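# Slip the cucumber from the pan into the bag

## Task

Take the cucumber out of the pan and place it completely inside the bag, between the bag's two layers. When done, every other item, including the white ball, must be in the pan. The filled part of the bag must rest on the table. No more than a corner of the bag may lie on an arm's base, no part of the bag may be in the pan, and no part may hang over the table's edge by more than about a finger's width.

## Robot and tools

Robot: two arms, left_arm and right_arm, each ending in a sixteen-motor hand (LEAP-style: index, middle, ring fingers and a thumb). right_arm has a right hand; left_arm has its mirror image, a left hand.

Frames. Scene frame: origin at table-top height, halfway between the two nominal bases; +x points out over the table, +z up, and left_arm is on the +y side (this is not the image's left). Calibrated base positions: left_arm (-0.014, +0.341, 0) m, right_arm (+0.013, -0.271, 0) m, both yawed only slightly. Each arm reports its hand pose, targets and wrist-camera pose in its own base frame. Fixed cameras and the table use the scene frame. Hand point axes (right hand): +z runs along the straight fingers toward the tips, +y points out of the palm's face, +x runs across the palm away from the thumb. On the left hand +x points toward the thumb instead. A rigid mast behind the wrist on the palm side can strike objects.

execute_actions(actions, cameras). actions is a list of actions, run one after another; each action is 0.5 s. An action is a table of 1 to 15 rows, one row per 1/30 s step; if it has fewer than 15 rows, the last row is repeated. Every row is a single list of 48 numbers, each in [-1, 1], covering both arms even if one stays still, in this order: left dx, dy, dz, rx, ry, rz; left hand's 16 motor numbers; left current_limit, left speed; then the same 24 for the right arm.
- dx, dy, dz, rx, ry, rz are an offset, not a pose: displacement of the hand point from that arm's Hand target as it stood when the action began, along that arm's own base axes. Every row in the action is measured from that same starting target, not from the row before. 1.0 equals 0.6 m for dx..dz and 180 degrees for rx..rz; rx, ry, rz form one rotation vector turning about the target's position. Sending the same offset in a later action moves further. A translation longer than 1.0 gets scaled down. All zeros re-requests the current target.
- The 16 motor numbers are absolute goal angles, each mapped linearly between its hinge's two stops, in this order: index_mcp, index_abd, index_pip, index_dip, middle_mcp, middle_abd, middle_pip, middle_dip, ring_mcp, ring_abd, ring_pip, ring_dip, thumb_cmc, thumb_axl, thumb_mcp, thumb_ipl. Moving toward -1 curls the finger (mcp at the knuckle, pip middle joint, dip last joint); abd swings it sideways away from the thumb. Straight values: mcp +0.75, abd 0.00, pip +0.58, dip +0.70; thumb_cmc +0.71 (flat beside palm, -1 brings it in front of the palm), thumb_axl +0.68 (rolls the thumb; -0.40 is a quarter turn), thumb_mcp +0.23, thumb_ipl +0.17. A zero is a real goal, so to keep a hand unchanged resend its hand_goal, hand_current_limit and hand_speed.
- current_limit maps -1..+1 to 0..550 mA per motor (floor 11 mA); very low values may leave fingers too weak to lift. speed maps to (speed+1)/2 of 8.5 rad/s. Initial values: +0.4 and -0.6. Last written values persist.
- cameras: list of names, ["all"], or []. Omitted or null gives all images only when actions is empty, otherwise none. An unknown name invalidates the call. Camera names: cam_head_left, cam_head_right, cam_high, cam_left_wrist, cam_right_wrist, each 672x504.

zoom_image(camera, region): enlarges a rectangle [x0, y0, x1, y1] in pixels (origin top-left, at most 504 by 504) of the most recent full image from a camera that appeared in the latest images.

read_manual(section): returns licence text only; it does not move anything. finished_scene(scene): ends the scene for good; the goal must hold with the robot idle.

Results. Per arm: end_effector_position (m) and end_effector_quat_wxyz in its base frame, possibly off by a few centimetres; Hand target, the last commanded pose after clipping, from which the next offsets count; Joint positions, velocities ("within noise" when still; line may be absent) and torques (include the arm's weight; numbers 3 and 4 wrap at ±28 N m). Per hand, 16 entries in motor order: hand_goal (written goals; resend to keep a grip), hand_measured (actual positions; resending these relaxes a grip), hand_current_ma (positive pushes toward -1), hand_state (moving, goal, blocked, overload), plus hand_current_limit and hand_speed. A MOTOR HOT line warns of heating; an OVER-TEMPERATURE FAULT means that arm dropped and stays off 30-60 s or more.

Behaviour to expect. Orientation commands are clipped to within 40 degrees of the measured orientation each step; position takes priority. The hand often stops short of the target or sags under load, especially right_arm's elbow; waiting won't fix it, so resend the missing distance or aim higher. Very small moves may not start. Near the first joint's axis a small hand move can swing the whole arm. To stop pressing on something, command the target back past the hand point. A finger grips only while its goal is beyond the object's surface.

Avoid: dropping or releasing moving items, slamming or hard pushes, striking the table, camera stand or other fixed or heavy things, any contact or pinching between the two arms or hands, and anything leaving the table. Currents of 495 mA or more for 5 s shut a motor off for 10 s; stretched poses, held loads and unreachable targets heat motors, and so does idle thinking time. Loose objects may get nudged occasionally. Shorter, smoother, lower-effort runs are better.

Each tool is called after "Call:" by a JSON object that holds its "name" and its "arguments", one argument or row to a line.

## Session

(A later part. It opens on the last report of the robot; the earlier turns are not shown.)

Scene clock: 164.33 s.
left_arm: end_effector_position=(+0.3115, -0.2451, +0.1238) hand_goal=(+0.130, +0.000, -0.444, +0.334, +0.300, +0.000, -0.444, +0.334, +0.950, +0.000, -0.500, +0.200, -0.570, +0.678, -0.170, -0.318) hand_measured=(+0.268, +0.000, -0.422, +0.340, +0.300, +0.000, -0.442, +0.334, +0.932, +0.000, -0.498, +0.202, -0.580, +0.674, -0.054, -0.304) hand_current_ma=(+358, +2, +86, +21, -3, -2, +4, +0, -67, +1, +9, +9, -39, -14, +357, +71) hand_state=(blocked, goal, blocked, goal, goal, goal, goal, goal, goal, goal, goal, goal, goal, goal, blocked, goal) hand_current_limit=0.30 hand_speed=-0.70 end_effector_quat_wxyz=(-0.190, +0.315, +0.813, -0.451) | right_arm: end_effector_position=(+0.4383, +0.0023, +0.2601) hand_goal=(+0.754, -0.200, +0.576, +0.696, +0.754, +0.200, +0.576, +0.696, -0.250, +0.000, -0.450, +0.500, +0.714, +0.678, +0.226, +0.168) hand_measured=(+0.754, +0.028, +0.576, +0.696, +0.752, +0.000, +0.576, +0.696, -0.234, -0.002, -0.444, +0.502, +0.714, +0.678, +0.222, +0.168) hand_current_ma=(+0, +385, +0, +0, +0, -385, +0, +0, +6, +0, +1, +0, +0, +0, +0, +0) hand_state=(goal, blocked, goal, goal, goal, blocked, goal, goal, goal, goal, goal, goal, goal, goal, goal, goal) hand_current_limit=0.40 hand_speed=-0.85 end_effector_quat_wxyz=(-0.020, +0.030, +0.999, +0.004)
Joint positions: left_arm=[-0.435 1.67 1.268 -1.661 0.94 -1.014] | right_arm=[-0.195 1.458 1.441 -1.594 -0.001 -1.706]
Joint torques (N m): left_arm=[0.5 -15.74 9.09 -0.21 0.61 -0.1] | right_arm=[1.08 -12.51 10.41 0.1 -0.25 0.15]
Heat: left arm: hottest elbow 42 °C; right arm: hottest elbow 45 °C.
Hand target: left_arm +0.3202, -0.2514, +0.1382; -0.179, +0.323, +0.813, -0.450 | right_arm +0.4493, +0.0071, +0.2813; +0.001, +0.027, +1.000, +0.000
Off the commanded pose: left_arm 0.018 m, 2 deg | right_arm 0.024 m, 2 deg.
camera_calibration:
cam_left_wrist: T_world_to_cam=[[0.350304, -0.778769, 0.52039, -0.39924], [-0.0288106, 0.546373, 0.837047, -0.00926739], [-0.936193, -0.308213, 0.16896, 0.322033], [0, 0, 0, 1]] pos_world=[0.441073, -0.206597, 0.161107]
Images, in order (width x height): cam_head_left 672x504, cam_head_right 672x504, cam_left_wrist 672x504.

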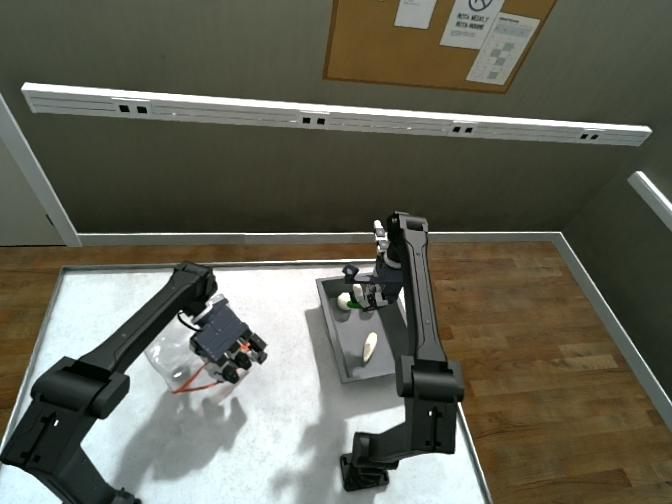

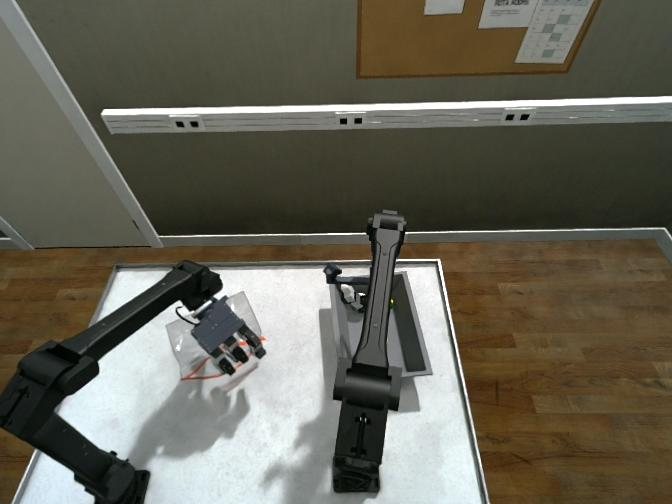

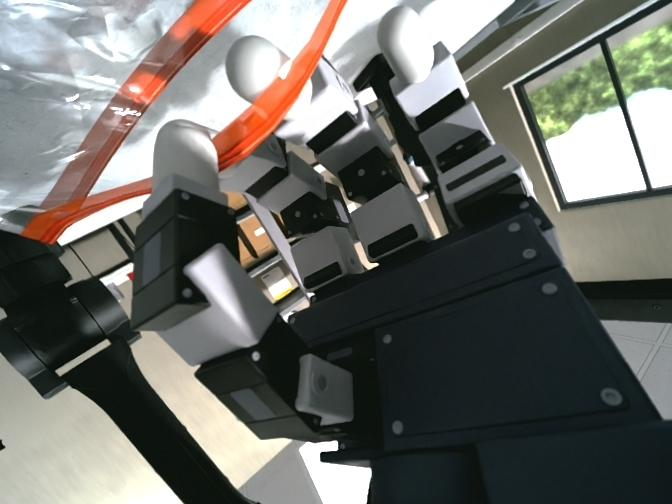

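Call:
{"name": "execute_actions", "arguments": {
  "actions": [
    [[0,0,0,0,0,0,0.13,0,-0.445,0.333,0.3,0,-0.445,0.333,0.95,0,-0.5,0.2,-0.571,0.678,-0.17,-0.319,0.3,-0.7,0,0,0,0,0,0,0.754,-0.2,0.576,0.696,0.754,0.2,0.576,0.696,0.95,0,0.95,0.95,0.714,0.678,0.226,0.168,0.4,-0.6]],
    [[0,0,0,0,0,0,0.13,0,-0.445,0.333,0.3,0,-0.445,0.333,0.95,0,-0.5,0.2,-0.571,0.678,-0.17,-0.319,0.3,-0.7,-0.0627,0.0895,0.02,0,0,-0.0524,0.754,-0.2,0.576,0.696,0.754,0.2,0.576,0.696,0.95,0,0.95,0.95,0.714,0.678,0.226,0.168,0.4,-0.6]],
    [[0,0,0,0,0,0,0.13,0,-0.445,0.333,0.3,0,-0.445,0.333,0.95,0,-0.5,0.2,-0.571,0.678,-0.17,-0.319,0.3,-0.7,-0.0627,0.0895,0,0,0,-0.0524,0.754,-0.2,0.576,0.696,0.754,0.2,0.576,0.696,0.95,0,0.95,0.95,0.714,0.678,0.226,0.168,0.4,-0.6]],
    [[0,0,0,0,0,0,0.13,0,-0.445,0.333,0.3,0,-0.445,0.333,0.95,0,-0.5,0.2,-0.571,0.678,-0.17,-0.319,0.3,-0.7,-0.0627,0.0895,0,0,0,-0.0524,0.754,-0.2,0.576,0.696,0.754,0.2,0.576,0.696,0.95,0,0.95,0.95,0.714,0.678,0.226,0.168,0.4,-0.6]]
  ],
  "cameras": ["all"]
}}

Scene clock: 169.07 s.
left_arm: end_effector_position=(+0.3115, -0.2451, +0.1238) hand_goal=(+0.130, +0.000, -0.444, +0.334, +0.300, +0.000, -0.444, +0.334, +0.950, +0.000, -0.500, +0.200, -0.570, +0.678, -0.170, -0.318) hand_measured=(+0.268, +0.000, -0.422, +0.340, +0.300, +0.000, -0.442, +0.334, +0.932, +0.000, -0.498, +0.202, -0.580, +0.674, -0.054, -0.304) hand_current_ma=(+358, +2, +86, +21, -3, -2, +4, +0, -67, +1, +9, +9, -39, -14, +358, +71) hand_state=(blocked, goal, blocked, goal, goal, goal, goal, goal, goal, goal, goal, goal, goal, goal, blocked, goal) hand_current_limit=0.30 hand_speed=-0.70 end_effector_quat_wxyz=(-0.190, +0.315, +0.813, -0.451) | right_arm: end_effector_position=(+0.3407, +0.1643, +0.2945) hand_goal=(+0.754, -0.200, +0.576, +0.696, +0.754, +0.200, +0.576, +0.696, +0.950, +0.000, +0.950, +0.950, +0.714, +0.678, +0.226, +0.168) hand_measured=(+0.760, +0.028, +0.578, +0.696, +0.748, +0.000, +0.574, +0.696, +0.944, -0.002, +0.946, +0.948, +0.714, +0.678, +0.222, +0.168) hand_current_ma=(+1, +385, +0, +0, -1, -385, +0, +0, -1, +0, +0, +0, +0, +0, +0, +0) hand_state=(goal, blocked, goal, goal, goal, blocked, goal, goal, goal, goal, goal, goal, goal, goal, goal, goal) hand_current_limit=0.40 hand_speed=-0.60 end_effector_quat_wxyz=(+0.004, +0.271, +0.963, +0.005)
Joint positions: left_arm=[-0.435 1.67 1.268 -1.661 0.94 -1.014] | right_arm=[0.358 1.106 1.215 -1.666 -0.002 -0.663]
Joint velocities: left_arm=[within noise] | right_arm=[0.005 -0.005 -0.007 -0.007 -0.154 0.037]
Joint torques (N m): left_arm=[0.5 -15.74 9.1 -0.21 0.6 -0.09] | right_arm=[1.67 -5.66 7.01 0.31 -0.03 0.13]
Heat: left arm: hottest elbow 42 °C; right arm: hottest elbow 45 °C.
Hand target: left_arm +0.3202, -0.2514, +0.1382; -0.179, +0.323, +0.813, -0.450 | right_arm +0.3364, +0.1681, +0.2931; +0.001, +0.270, +0.963, +0.000
Off the commanded pose: left_arm 0.018 m, 2 deg | right_arm 0.006 m, 1 deg.
camera_calibration:
cam_left_wrist: T_world_to_cam=[[0.350304, -0.778769, 0.52039, -0.39924], [-0.0288106, 0.546373, 0.837047, -0.00926739], [-0.936193, -0.308213, 0.16896, 0.322033], [0, 0, 0, 1]] pos_world=[0.441073, -0.206597, 0.161107]
cam_right_wrist: T_world_to_cam=[[0.985279, 0.170931, -0.00291417, -0.333662], [0.12154, -0.688389, 0.715087, -0.182935], [0.120224, -0.704914, -0.69903, 0.404147], [0, 0, 0, 1]] pos_world=[0.302395, 0.215992, 0.412353]

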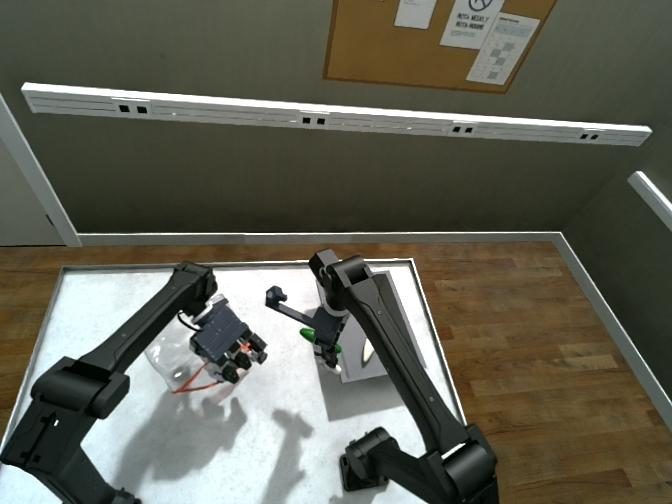

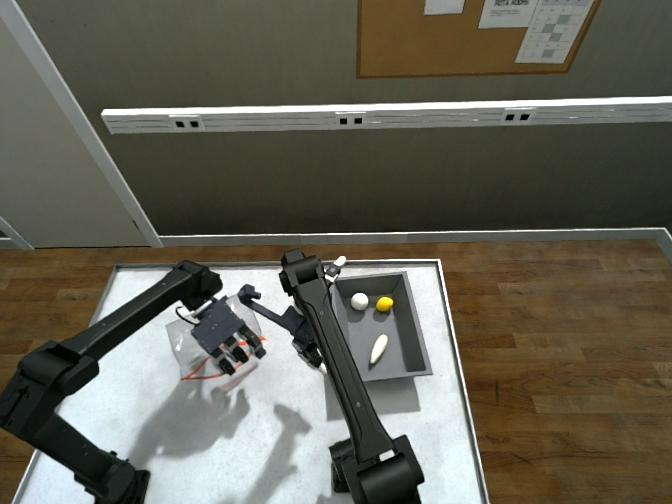

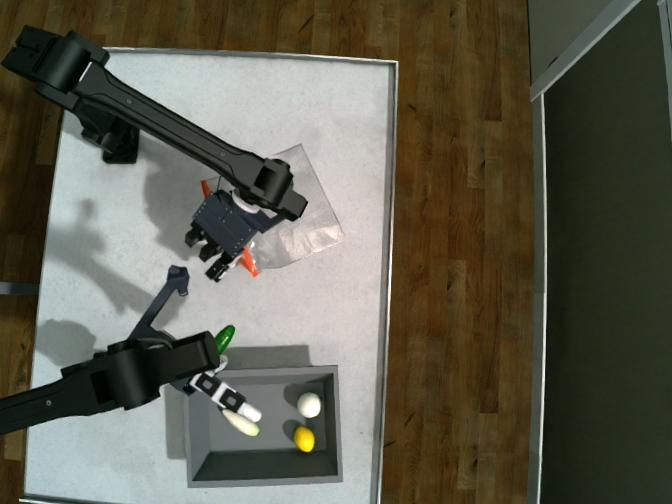

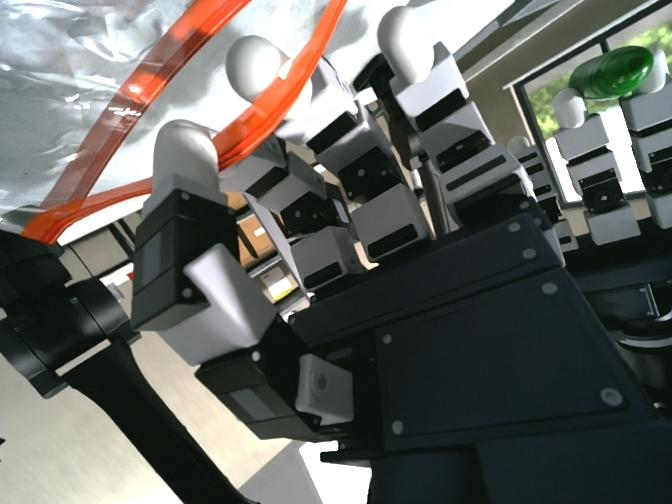

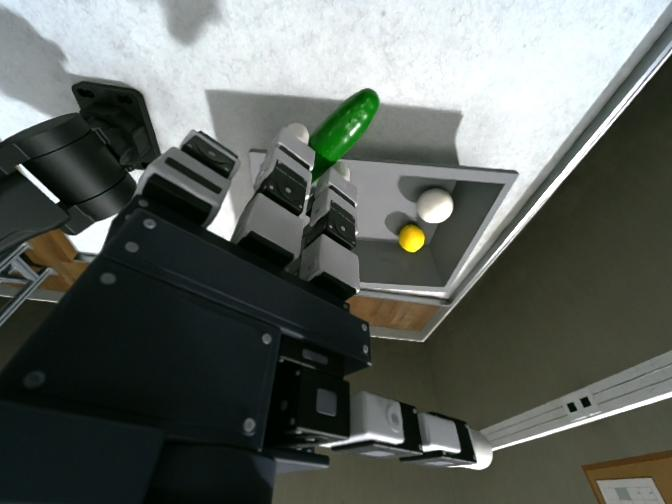

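Call:
{"name": "execute_actions", "arguments": {
  "actions": [
    [[0,0,0,0,0,0,0.13,0,-0.445,0.333,0.3,0,-0.445,0.333,0.95,0,-0.5,0.2,-0.571,0.678,-0.17,-0.319,0.3,-0.7,-0.035,0.036,0,0,0,0.079,0.754,-0.2,0.576,0.696,0.754,0.2,0.576,0.696,0.95,0,0.95,0.95,0.714,0.678,0.226,0.168,0.4,-0.6]],
    [[0,0,0,0,0,0,0.13,0,-0.445,0.333,0.3,0,-0.445,0.333,0.95,0,-0.5,0.2,-0.571,0.678,-0.17,-0.319,0.3,-0.7,-0.035,0.036,-0.05,0,0,0.079,0.754,-0.2,0.576,0.696,0.754,0.2,0.576,0.696,0.95,0,0.95,0.95,0.714,0.678,0.226,0.168,0.4,-0.6]],
    [[0,0,0,0,0,0,0.13,0,-0.445,0.333,0.3,0,-0.445,0.333,0.95,0,-0.5,0.2,-0.571,0.678,-0.17,-0.319,0.3,-0.7,0,0,-0.08,0,0,0,0.754,-0.2,0.576,0.696,0.754,0.2,0.576,0.696,0.95,0,0.95,0.95,0.714,0.678,0.226,0.168,0.4,-0.6]],
    [[0,0,0,0,0,0,0.13,0,-0.445,0.333,0.3,0,-0.445,0.333,0.95,0,-0.5,0.2,-0.571,0.678,-0.17,-0.319,0.3,-0.7,0,0,-0.08,0,0,0,0.754,-0.2,0.576,0.696,0.754,0.2,0.576,0.696,0.95,0,0.95,0.95,0.714,0.678,0.226,0.168,0.4,-0.6]]
  ],
  "cameras": ["cam_head_left","cam_head_right","cam_high","cam_right_wrist"]
}}

Scene clock: 177.13 s.
left_arm: end_effector_position=(+0.3115, -0.2451, +0.1238) hand_goal=(+0.130, +0.000, -0.444, +0.334, +0.300, +0.000, -0.444, +0.334, +0.950, +0.000, -0.500, +0.200, -0.570, +0.678, -0.170, -0.318) hand_measured=(+0.268, +0.000, -0.422, +0.340, +0.300, +0.000, -0.442, +0.334, +0.932, +0.000, -0.498, +0.202, -0.580, +0.674, -0.054, -0.304) hand_current_ma=(+358, +2, +86, +21, -3, -2, +4, +0, -67, +1, +9, +9, -39, -14, +358, +71) hand_state=(blocked, goal, blocked, goal, goal, goal, goal, goal, goal, goal, goal, goal, goal, goal, blocked, goal) hand_current_limit=0.30 hand_speed=-0.70 end_effector_quat_wxyz=(-0.190, +0.315, +0.813, -0.451) | right_arm: end_effector_position=(+0.2959, +0.2054, +0.1700) hand_goal=(+0.754, -0.200, +0.576, +0.696, +0.754, +0.200, +0.576, +0.696, +0.950, +0.000, +0.950, +0.950, +0.714, +0.678, +0.226, +0.168) hand_measured=(+0.760, +0.028, +0.578, +0.696, +0.748, +0.000, +0.574, +0.696, +0.944, -0.002, +0.946, +0.948, +0.714, +0.678, +0.222, +0.168) hand_current_ma=(+1, +385, +0, +0, -1, -385, +0, +0, -1, +0, +0, +0, +0, +0, +0, +0) hand_state=(goal, blocked, goal, goal, goal, blocked, goal, goal, goal, goal, goal, goal, goal, goal, goal, goal) hand_current_limit=0.40 hand_speed=-0.60 end_effector_quat_wxyz=(-0.001, +0.037, +0.999, -0.002)
Joint positions: left_arm=[-0.435 1.67 1.268 -1.661 0.94 -1.014] | right_arm=[0.433 1.13 0.908 -1.351 0.002 -1.063]
Joint torques (N m): left_arm=[0.56 -15.79 9.09 -0.24 0.59 -0.09] | right_arm=[0.67 -5.77 6.54 1.2 -0.15 -0.05]
Heat: left arm: hottest elbow 42 °C; right arm: hottest elbow 44 °C.
Hand target: left_arm +0.3202, -0.2514, +0.1382; -0.179, +0.323, +0.813, -0.450 | right_arm +0.2943, +0.2114, +0.1671; +0.001, +0.025, +1.000, +0.000
Off the commanded pose: left_arm 0.018 m, 2 deg | right_arm 0.007 m, 1 deg.
camera_calibration:
cam_right_wrist: T_world_to_cam=[[0.798209, 0.602102, -0.0183222, -0.327508], [0.428797, -0.546569, 0.719302, -0.180881], [0.423079, -0.58201, -0.694455, 0.235792], [0, 0, 0, 1]] pos_world=[0.239222, 0.235563, 0.287855]
Images, in order (width x height): cam_head_left 672x504, cam_head_right 672x504, cam_high 672x504, cam_right_wrist 672x504.

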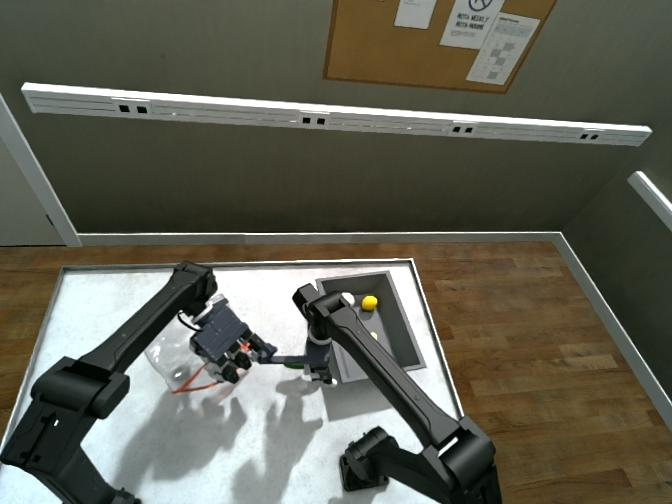

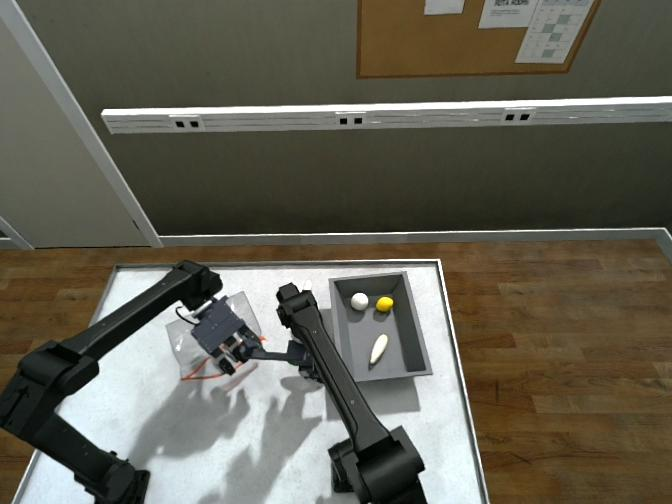

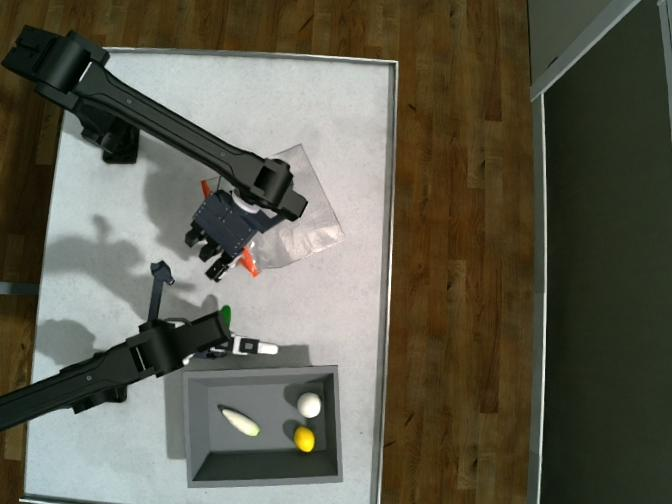

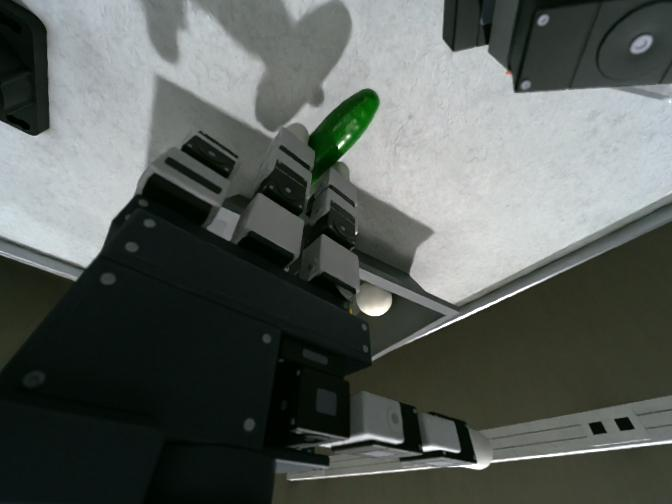

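Call:
{"name": "execute_actions", "arguments": {
  "actions": [
    [[0,0,0,0,0,0,0.13,0,-0.445,0.333,0.3,0,-0.445,0.333,0.95,0,-0.5,0.2,-0.571,0.678,-0.17,-0.319,0.3,-0.7,0,0,-0.04,0,0,0,0.754,-0.2,0.576,0.696,0.754,0.2,0.576,0.696,0.95,0,0.95,0.95,0.714,0.678,0.226,0.168,0.4,-0.6]],
    [[0,0,0,0,0,0,0.13,0,-0.445,0.333,0.3,0,-0.445,0.333,0.95,0,-0.5,0.2,-0.571,0.678,-0.17,-0.319,0.3,-0.7,0,0,-0.025,0,0,0,0.754,-0.2,0.576,0.696,0.754,0.2,0.576,0.696,0.95,0,0.95,0.95,0.714,0.678,0.226,0.168,0.4,-0.6]]
  ],
  "cameras": ["cam_right_wrist"]
}}

Call:
{"name": "zoom_image", "arguments": {
  "camera": "cam_right_wrist",
  "region": [200, 30, 440, 220]
}}

Scene clock: 182.20 s.
left_arm: end_effector_position=(+0.3115, -0.2451, +0.1238) hand_goal=(+0.130, +0.000, -0.444, +0.334, +0.300, +0.000, -0.444, +0.334, +0.950, +0.000, -0.500, +0.200, -0.570, +0.678, -0.170, -0.318) hand_measured=(+0.268, +0.000, -0.422, +0.340, +0.300, +0.000, -0.442, +0.334, +0.932, +0.000, -0.498, +0.202, -0.580, +0.674, -0.054, -0.304) hand_current_ma=(+358, +2, +86, +21, -3, -2, +4, +0, -67, +1, +9, +9, -39, -14, +358, +71) hand_state=(blocked, goal, blocked, goal, goal, goal, goal, goal, goal, goal, goal, goal, goal, goal, blocked, goal) hand_current_limit=0.30 hand_speed=-0.70 end_effector_quat_wxyz=(-0.190, +0.315, +0.813, -0.451) | right_arm: end_effector_position=(+0.2972, +0.2061, +0.1334) hand_goal=(+0.754, -0.200, +0.576, +0.696, +0.754, +0.200, +0.576, +0.696, +0.950, +0.000, +0.950, +0.950, +0.714, +0.678, +0.226, +0.168) hand_measured=(+0.760, +0.028, +0.578, +0.696, +0.748, +0.000, +0.574, +0.696, +0.944, -0.002, +0.946, +0.948, +0.714, +0.678, +0.222, +0.168) hand_current_ma=(+1, +385, +0, +0, -1, -385, +0, +0, -1, +0, +0, +0, +0, +0, +0, +0) hand_state=(goal, blocked, goal, goal, goal, blocked, goal, goal, goal, goal, goal, goal, goal, goal, goal, goal) hand_current_limit=0.40 hand_speed=-0.60 end_effector_quat_wxyz=(+0.002, +0.037, +0.999, +0.000)
Joint positions: left_arm=[-0.435 1.67 1.268 -1.661 0.94 -1.014] | right_arm=[0.433 1.16 0.829 -1.236 0.002 -1.064]
Joint torques (N m): left_arm=[0.62 -15.74 9.1 -0.23 0.6 -0.1] | right_arm=[1.08 -6.01 6.12 1.21 -0.14 -0.07]
Heat: left arm: hottest elbow 42 °C; right arm: hottest elbow 43 °C.
Hand target: left_arm +0.3202, -0.2514, +0.1382; -0.179, +0.323, +0.813, -0.450 | right_arm +0.2944, +0.2114, +0.1282; +0.001, +0.025, +1.000, +0.000
Off the commanded pose: left_arm 0.018 m, 2 deg | right_arm 0.008 m, 1 deg.
camera_calibration:
cam_right_wrist: T_world_to_cam=[[0.798059, 0.602467, -0.0116009, -0.330531], [0.424511, -0.548458, 0.720406, -0.153277], [0.427658, -0.579851, -0.693456, 0.208343], [0, 0, 0, 1]] pos_world=[0.239751, 0.235877, 0.251064]
Images, in order (width x height): cam_right_wrist 672x504.

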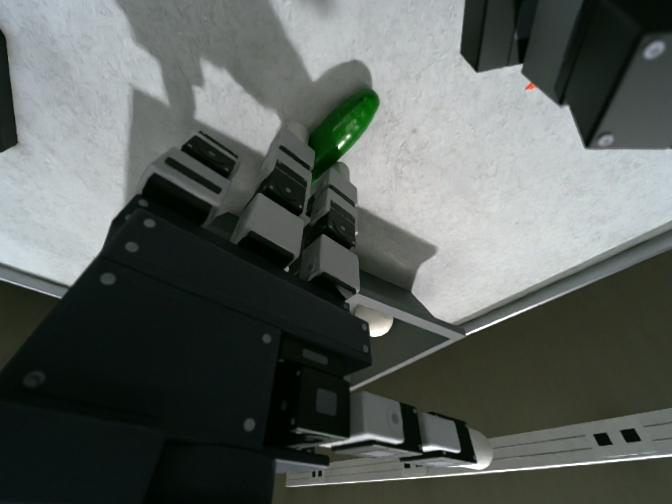

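Scaled by 2.100 from the camera's 672x504 image, which has a finer 960x720 frame.

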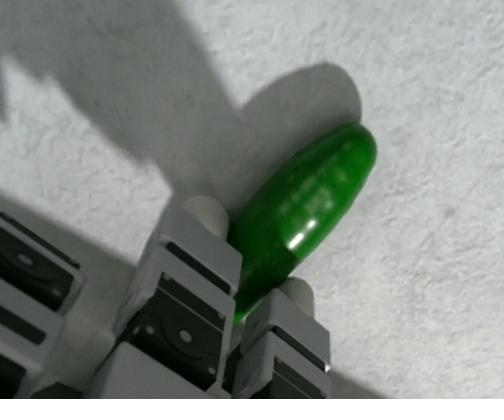

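Call:
{"name": "execute_actions", "arguments": {
  "actions": [
    [[0,0,0,0,0,0,0.13,0,-0.445,0.333,0.3,0,-0.445,0.333,0.95,0,-0.5,0.2,-0.571,0.678,-0.17,-0.319,0.3,-0.7,0,0,-0.009,0,0,0,0.754,-0.2,0.576,0.696,0.754,0.2,0.576,0.696,0.95,0,0.5,0.6,0.714,0.678,0.226,0.168,0.4,-0.6]],
    [[0,0,0,0,0,0,0.13,0,-0.445,0.333,0.3,0,-0.445,0.333,0.95,0,-0.5,0.2,-0.571,0.678,-0.17,-0.319,0.3,-0.7,0,0,0,0,0,0,0.754,0.12,0.576,0.696,0.754,-0.12,0.576,0.696,0.95,0,-0.5,0.2,0.714,0.678,0.226,0.168,0.4,-0.9]]
  ],
  "cameras": ["cam_right_wrist","cam_high"]
}}

Call:
{"name": "zoom_image", "arguments": {
  "camera": "cam_right_wrist",
  "region": [200, 30, 440, 220]
}}

Scene clock: 186.50 s.
left_arm: end_effector_position=(+0.3115, -0.2451, +0.1238) hand_goal=(+0.130, +0.000, -0.444, +0.334, +0.300, +0.000, -0.444, +0.334, +0.950, +0.000, -0.500, +0.200, -0.570, +0.678, -0.170, -0.318) hand_measured=(+0.268, +0.000, -0.422, +0.340, +0.300, +0.000, -0.442, +0.334, +0.932, +0.000, -0.498, +0.202, -0.580, +0.674, -0.054, -0.304) hand_current_ma=(+358, +2, +86, +21, -3, -2, +4, +0, -67, +1, +9, +9, -39, -14, +358, +71) hand_state=(blocked, goal, blocked, goal, goal, goal, goal, goal, goal, goal, goal, goal, goal, goal, blocked, goal) hand_current_limit=0.30 hand_speed=-0.70 end_effector_quat_wxyz=(-0.190, +0.315, +0.813, -0.451) | right_arm: end_effector_position=(+0.2977, +0.2064, +0.1295) hand_goal=(+0.754, +0.120, +0.576, +0.696, +0.754, -0.120, +0.576, +0.696, +0.950, +0.000, -0.500, +0.200, +0.714, +0.678, +0.226, +0.168) hand_measured=(+0.756, +0.116, +0.578, +0.696, +0.750, -0.116, +0.574, +0.696, +0.946, -0.002, -0.494, +0.204, +0.714, +0.678, +0.222, +0.168) hand_current_ma=(+0, +0, +0, +0, +0, +0, +0, +0, +0, +0, +1, +0, +0, +0, +0, +0) hand_state=(goal, goal, goal, goal, goal, goal, goal, goal, goal, goal, goal, goal, goal, goal, goal, goal) hand_current_limit=0.40 hand_speed=-0.90 end_effector_quat_wxyz=(+0.004, +0.037, +0.999, +0.001)
Joint positions: left_arm=[-0.435 1.67 1.268 -1.661 0.94 -1.014] | right_arm=[0.433 1.163 0.82 -1.22 0.002 -1.064]
Joint torques (N m): left_arm=[0.44 -15.74 9.1 -0.24 0.6 -0.1] | right_arm=[1.14 -5.48 5.96 1.32 -0.16 -0.08]
Heat: left arm: hottest elbow 42 °C; right arm: hottest elbow 43 °C.
Hand target: left_arm +0.3202, -0.2514, +0.1382; -0.179, +0.323, +0.813, -0.450 | right_arm +0.2944, +0.2114, +0.1228; +0.001, +0.025, +1.000, +0.000
Off the commanded pose: left_arm 0.018 m, 2 deg | right_arm 0.009 m, 1 deg.
camera_calibration:
cam_right_wrist: T_world_to_cam=[[0.798133, 0.60243, -0.00785263, -0.331609], [0.42212, -0.549854, 0.720746, -0.149623], [0.429881, -0.578566, -0.693155, 0.204618], [0, 0, 0, 1]] pos_world=[0.239866, 0.235885, 0.247068]
Images, in order (width x height): cam_high 672x504, cam_right_wrist 672x504.

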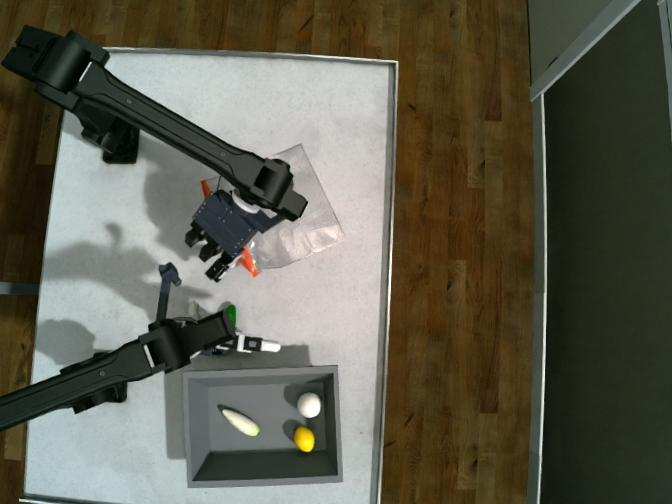

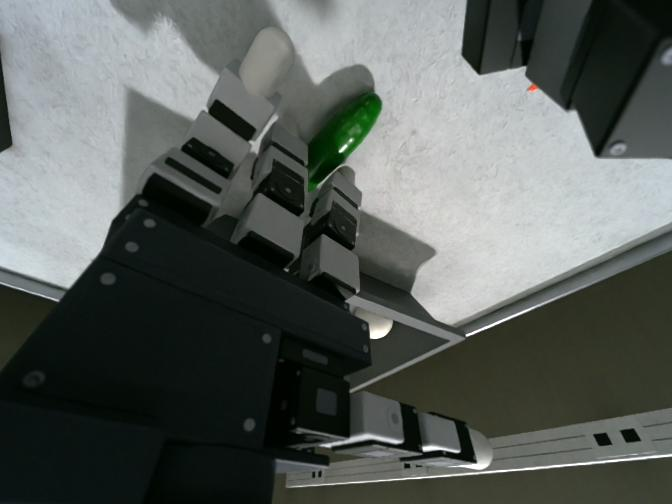

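Scaled by 2.100 from the camera's 672x504 image, which has a finer 960x720 frame.

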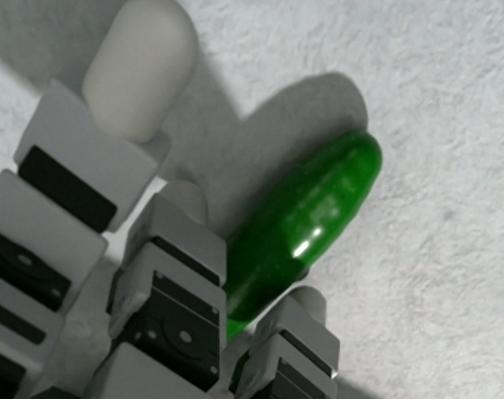

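Call:
{"name": "execute_actions", "arguments": {
  "actions": [
    [[0,0,0,0,0,0,0.13,0,-0.445,0.333,0.3,0,-0.445,0.333,0.95,0,-0.5,0.2,-0.571,0.678,-0.17,-0.319,0.3,-0.7,-0.0037,-0.0525,0.0315,0.0831,-0.006,0,0.754,0.12,0.576,0.696,0.754,-0.12,0.576,0.696,0.95,0,-0.5,0.2,0.714,0.678,0.226,0.168,0.4,-0.9]],
    [[0,0,0,0,0,0,0.13,0,-0.445,0.333,0.3,0,-0.445,0.333,0.95,0,-0.5,0.2,-0.571,0.678,-0.17,-0.319,0.3,-0.7,-0.004,-0.0575,0.0118,0.0831,-0.006,0,0.754,0.12,0.576,0.696,0.754,-0.12,0.576,0.696,0.95,0,-0.5,0.2,0.714,0.678,0.226,0.168,0.4,-0.9]]
  ],
  "cameras": ["cam_right_wrist","cam_high","cam_head_left","cam_head_right"]
}}

Call:
{"name": "zoom_image", "arguments": {
  "camera": "cam_right_wrist",
  "region": [200, 30, 440, 220]
}}

Call:
{"name": "zoom_image", "arguments": {
  "camera": "cam_high",
  "region": [120, 240, 300, 400]
}}

Scene clock: 191.73 s.
left_arm: end_effector_position=(+0.3115, -0.2451, +0.1238) hand_goal=(+0.130, +0.000, -0.444, +0.334, +0.300, +0.000, -0.444, +0.334, +0.950, +0.000, -0.500, +0.200, -0.570, +0.678, -0.170, -0.318) hand_measured=(+0.268, +0.000, -0.422, +0.340, +0.300, +0.000, -0.442, +0.334, +0.932, +0.000, -0.498, +0.202, -0.580, +0.674, -0.054, -0.304) hand_current_ma=(+358, +2, +86, +21, -3, -2, +4, +0, -67, +1, +9, +9, -39, -14, +358, +71) hand_state=(blocked, goal, blocked, goal, goal, goal, goal, goal, goal, goal, goal, goal, goal, goal, blocked, goal) hand_current_limit=0.30 hand_speed=-0.70 end_effector_quat_wxyz=(-0.190, +0.315, +0.813, -0.451) | right_arm: end_effector_position=(+0.2868, +0.1494, +0.1509) hand_goal=(+0.754, +0.120, +0.576, +0.696, +0.754, -0.120, +0.576, +0.696, +0.950, +0.000, -0.500, +0.200, +0.714, +0.678, +0.226, +0.168) hand_measured=(+0.756, +0.118, +0.578, +0.696, +0.756, -0.118, +0.574, +0.696, +0.952, -0.002, -0.494, +0.204, +0.718, +0.678, +0.222, +0.168) hand_current_ma=(+0, +0, +0, +0, +0, +0, +0, +0, +0, +0, +1, +0, +0, +0, +0, +0) hand_state=(goal, goal, goal, goal, goal, goal, goal, goal, goal, goal, goal, goal, goal, goal, goal, goal) hand_current_limit=0.40 hand_speed=-0.90 end_effector_quat_wxyz=(+0.013, +0.023, +0.966, +0.257)
Joint positions: left_arm=[-0.435 1.67 1.268 -1.661 0.94 -1.014] | right_arm=[-0.035 1.096 0.647 -1.101 -0.521 -1.553]
Joint torques (N m): left_arm=[0.5 -15.74 9.1 -0.23 0.59 -0.1] | right_arm=[-1.55 -3.96 6.46 0.99 -0.73 -0.18]
Heat: left arm: hottest elbow 42 °C; right arm: hottest elbow 42 °C.
Hand target: left_arm +0.3202, -0.2514, +0.1382; -0.179, +0.323, +0.813, -0.450 | right_arm +0.2898, +0.1454, +0.1487; +0.013, +0.025, +0.966, +0.258
Off the commanded pose: left_arm 0.018 m, 2 deg | right_arm 0.005 m, 0 deg.
camera_calibration:
cam_right_wrist: T_world_to_cam=[[0.775435, 0.541465, 0.324833, -0.322972], [0.421515, -0.826928, 0.372176, -0.0976188], [0.470134, -0.151676, -0.869464, 0.142403], [0, 0, 0, 1]] pos_world=[0.224643, 0.115753, 0.265058]
Images, in order (width x height): cam_head_left 672x504, cam_head_right 672x504, cam_high 672x504, cam_right_wrist 672x504.

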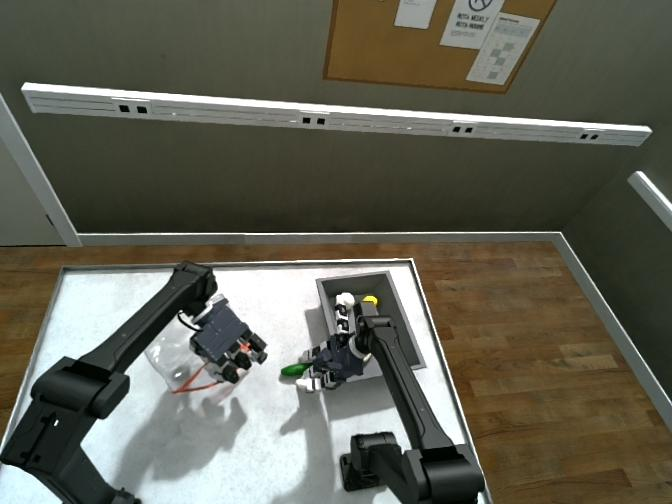

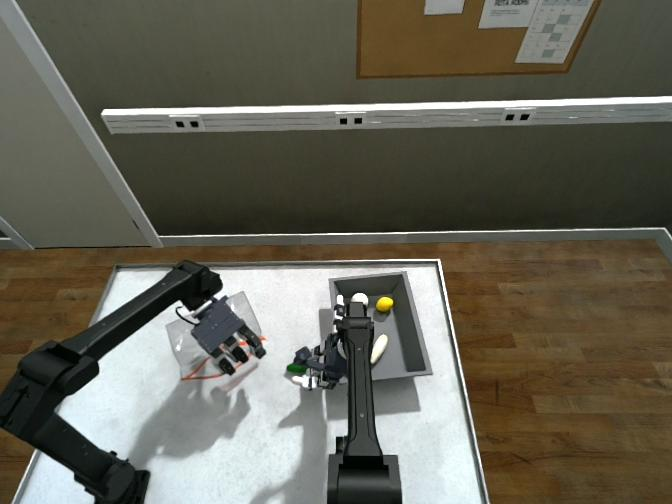

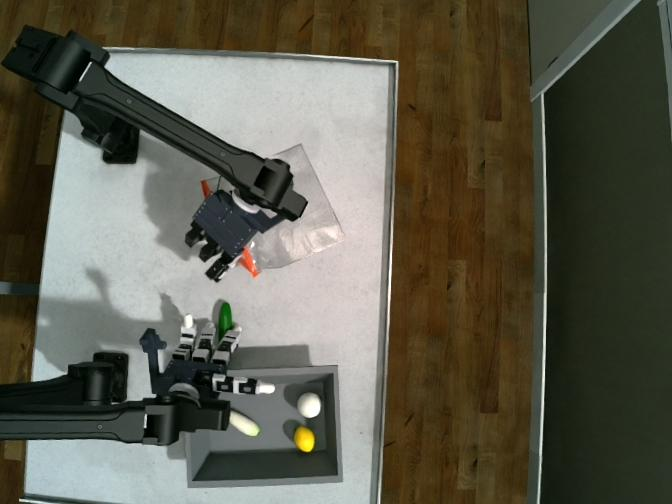

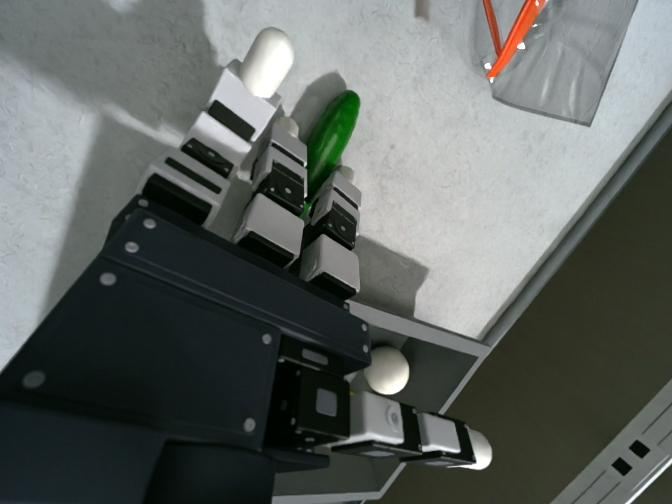

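Scaled by 2.100 from the camera's 672x504 image, which has a finer 960x720 frame.

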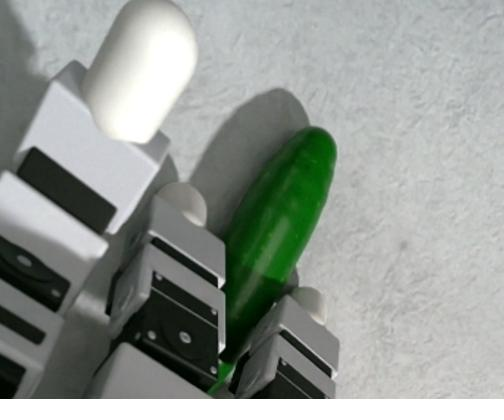

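Scaled by 2.800 from the camera's 672x504 image, which has a finer 960x720 frame.

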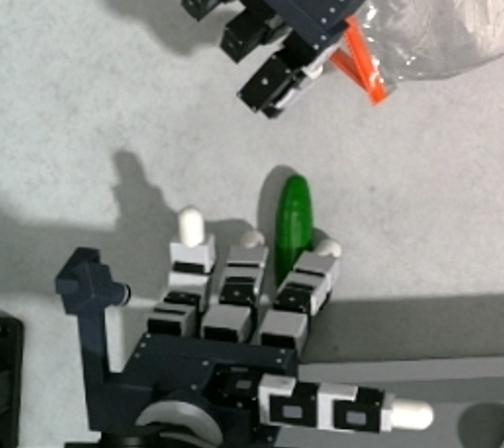

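Call:
{"name": "execute_actions", "arguments": {
  "actions": [
    [[0,0,0,0,0,0,0.13,0,-0.445,0.333,0.3,0,-0.445,0.333,0.95,0,-0.5,0.2,-0.571,0.678,-0.17,-0.319,0.3,-0.7,0,0,0.003,0,0,0,0.754,-0.05,0.576,0.696,0.754,0.05,0.576,0.696,0.95,0,-0.5,0.2,0.714,0.678,0.226,0.168,0.4,-0.85]],
    [[0,0,0,0,0,0,0.13,0,-0.445,0.333,0.3,0,-0.445,0.333,0.95,0,-0.5,0.2,-0.571,0.678,-0.17,-0.319,0.3,-0.7,0,0,0,0,0,0,0.754,-0.2,0.576,0.696,0.754,0.2,0.576,0.696,0.95,0,-0.5,0.2,0.714,0.678,0.226,0.168,0.4,-0.85]],
    [[0,0,0,0,0,0,0.13,0,-0.445,0.333,0.3,0,-0.445,0.333,0.95,0,-0.5,0.2,-0.571,0.678,-0.17,-0.319,0.3,-0.7,0,0,0.05,0,0,0,0.754,-0.2,0.576,0.696,0.754,0.2,0.576,0.696,0.95,0,-0.5,0.2,0.714,0.678,0.226,0.168,0.4,-0.85]]
  ],
  "cameras": ["cam_right_wrist","cam_high","cam_head_left"]
}}

Call:
{"name": "zoom_image", "arguments": {
  "camera": "cam_high",
  "region": [120, 240, 300, 400]
}}

Call:
{"name": "zoom_image", "arguments": {
  "camera": "cam_head_left",
  "region": [250, 330, 370, 430]
}}

Scene clock: 195.33 s.
left_arm: end_effector_position=(+0.3115, -0.2451, +0.1238) hand_goal=(+0.130, +0.000, -0.444, +0.334, +0.300, +0.000, -0.444, +0.334, +0.950, +0.000, -0.500, +0.200, -0.570, +0.678, -0.170, -0.318) hand_measured=(+0.268, +0.000, -0.422, +0.340, +0.300, +0.000, -0.442, +0.334, +0.932, +0.000, -0.498, +0.202, -0.580, +0.674, -0.054, -0.304) hand_current_ma=(+358, +2, +86, +21, -3, -2, +4, +0, -67, +1, +9, +9, -39, -14, +358, +71) hand_state=(blocked, goal, blocked, goal, goal, goal, goal, goal, goal, goal, goal, goal, goal, goal, blocked, goal) hand_current_limit=0.30 hand_speed=-0.70 end_effector_quat_wxyz=(-0.190, +0.315, +0.813, -0.451) | right_arm: end_effector_position=(+0.2744, +0.1501, +0.1598) hand_goal=(+0.754, -0.200, +0.576, +0.696, +0.754, +0.200, +0.576, +0.696, +0.950, +0.000, -0.500, +0.200, +0.714, +0.678, +0.226, +0.168) hand_measured=(+0.770, +0.038, +0.582, +0.698, +0.748, -0.008, +0.572, +0.694, +0.952, -0.002, -0.494, +0.204, +0.718, +0.678, +0.222, +0.168) hand_current_ma=(+6, +385, +1, +0, -1, -385, +0, +0, +0, +0, +1, +0, +0, +0, +0, +0) hand_state=(goal, blocked, goal, goal, goal, blocked, goal, goal, goal, goal, goal, goal, goal, goal, goal, goal) hand_current_limit=0.40 hand_speed=-0.85 end_effector_quat_wxyz=(-0.012, +0.028, +0.966, +0.259)
Joint positions: left_arm=[-0.435 1.67 1.268 -1.661 0.94 -1.014] | right_arm=[-0.035 1.073 0.66 -1.189 -0.523 -1.556]
Joint torques (N m): left_arm=[0.5 -15.79 9.07 -0.24 0.59 -0.1] | right_arm=[-1.38 -5.42 9.68 0.16 -0.63 -0.04]
Heat: left arm: hottest elbow 43 °C; right arm: hottest elbow 42 °C.
Hand target: left_arm +0.3202, -0.2514, +0.1382; -0.179, +0.323, +0.813, -0.450 | right_arm +0.2898, +0.1454, +0.1805; +0.013, +0.025, +0.966, +0.258
Off the commanded pose: left_arm 0.018 m, 2 deg | right_arm 0.026 m, 3 deg.
camera_calibration:
cam_right_wrist: T_world_to_cam=[[0.789146, 0.542535, 0.287931, -0.314703], [0.441947, -0.827114, 0.347225, -0.096678], [0.426534, -0.146761, -0.892485, 0.171061], [0, 0, 0, 1]] pos_world=[0.21811, 0.115879, 0.276851]
Images, in order (width x height): cam_head_left 672x504, cam_high 672x504, cam_right_wrist 672x504.

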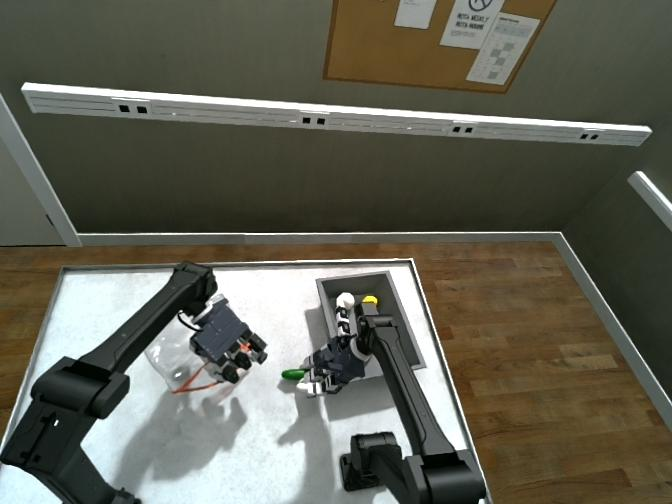

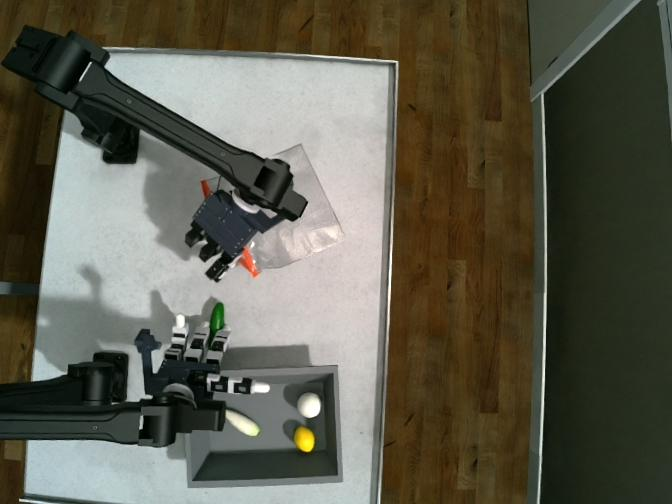

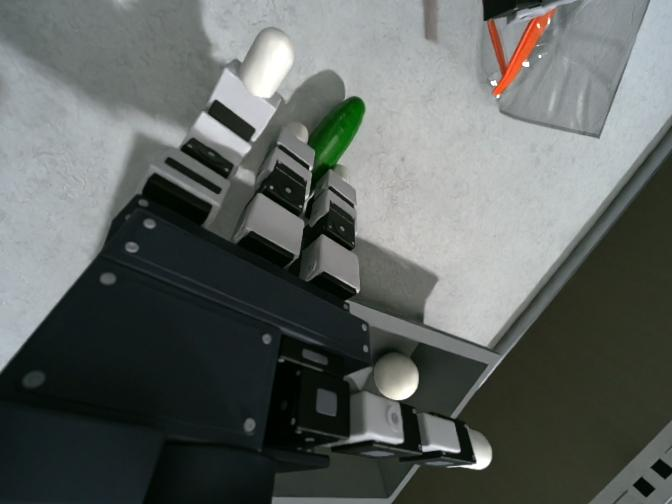

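Scaled by 2.800 from the camera's 672x504 image, which has a finer 960x720 frame.

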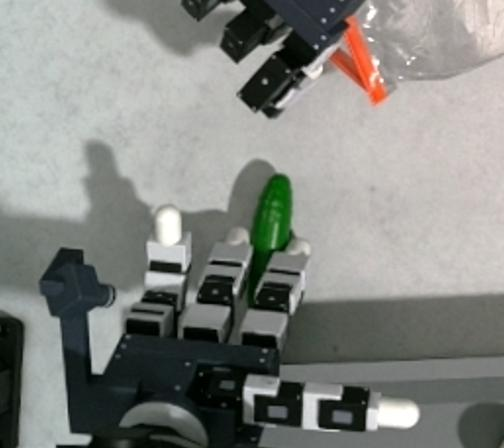

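Scaled by 4.200 from the camera's 672x504 image, which has a finer 960x720 frame.

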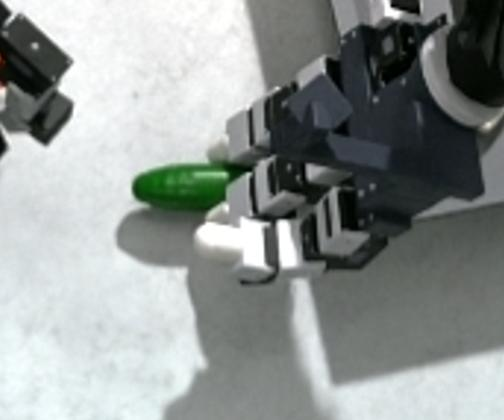

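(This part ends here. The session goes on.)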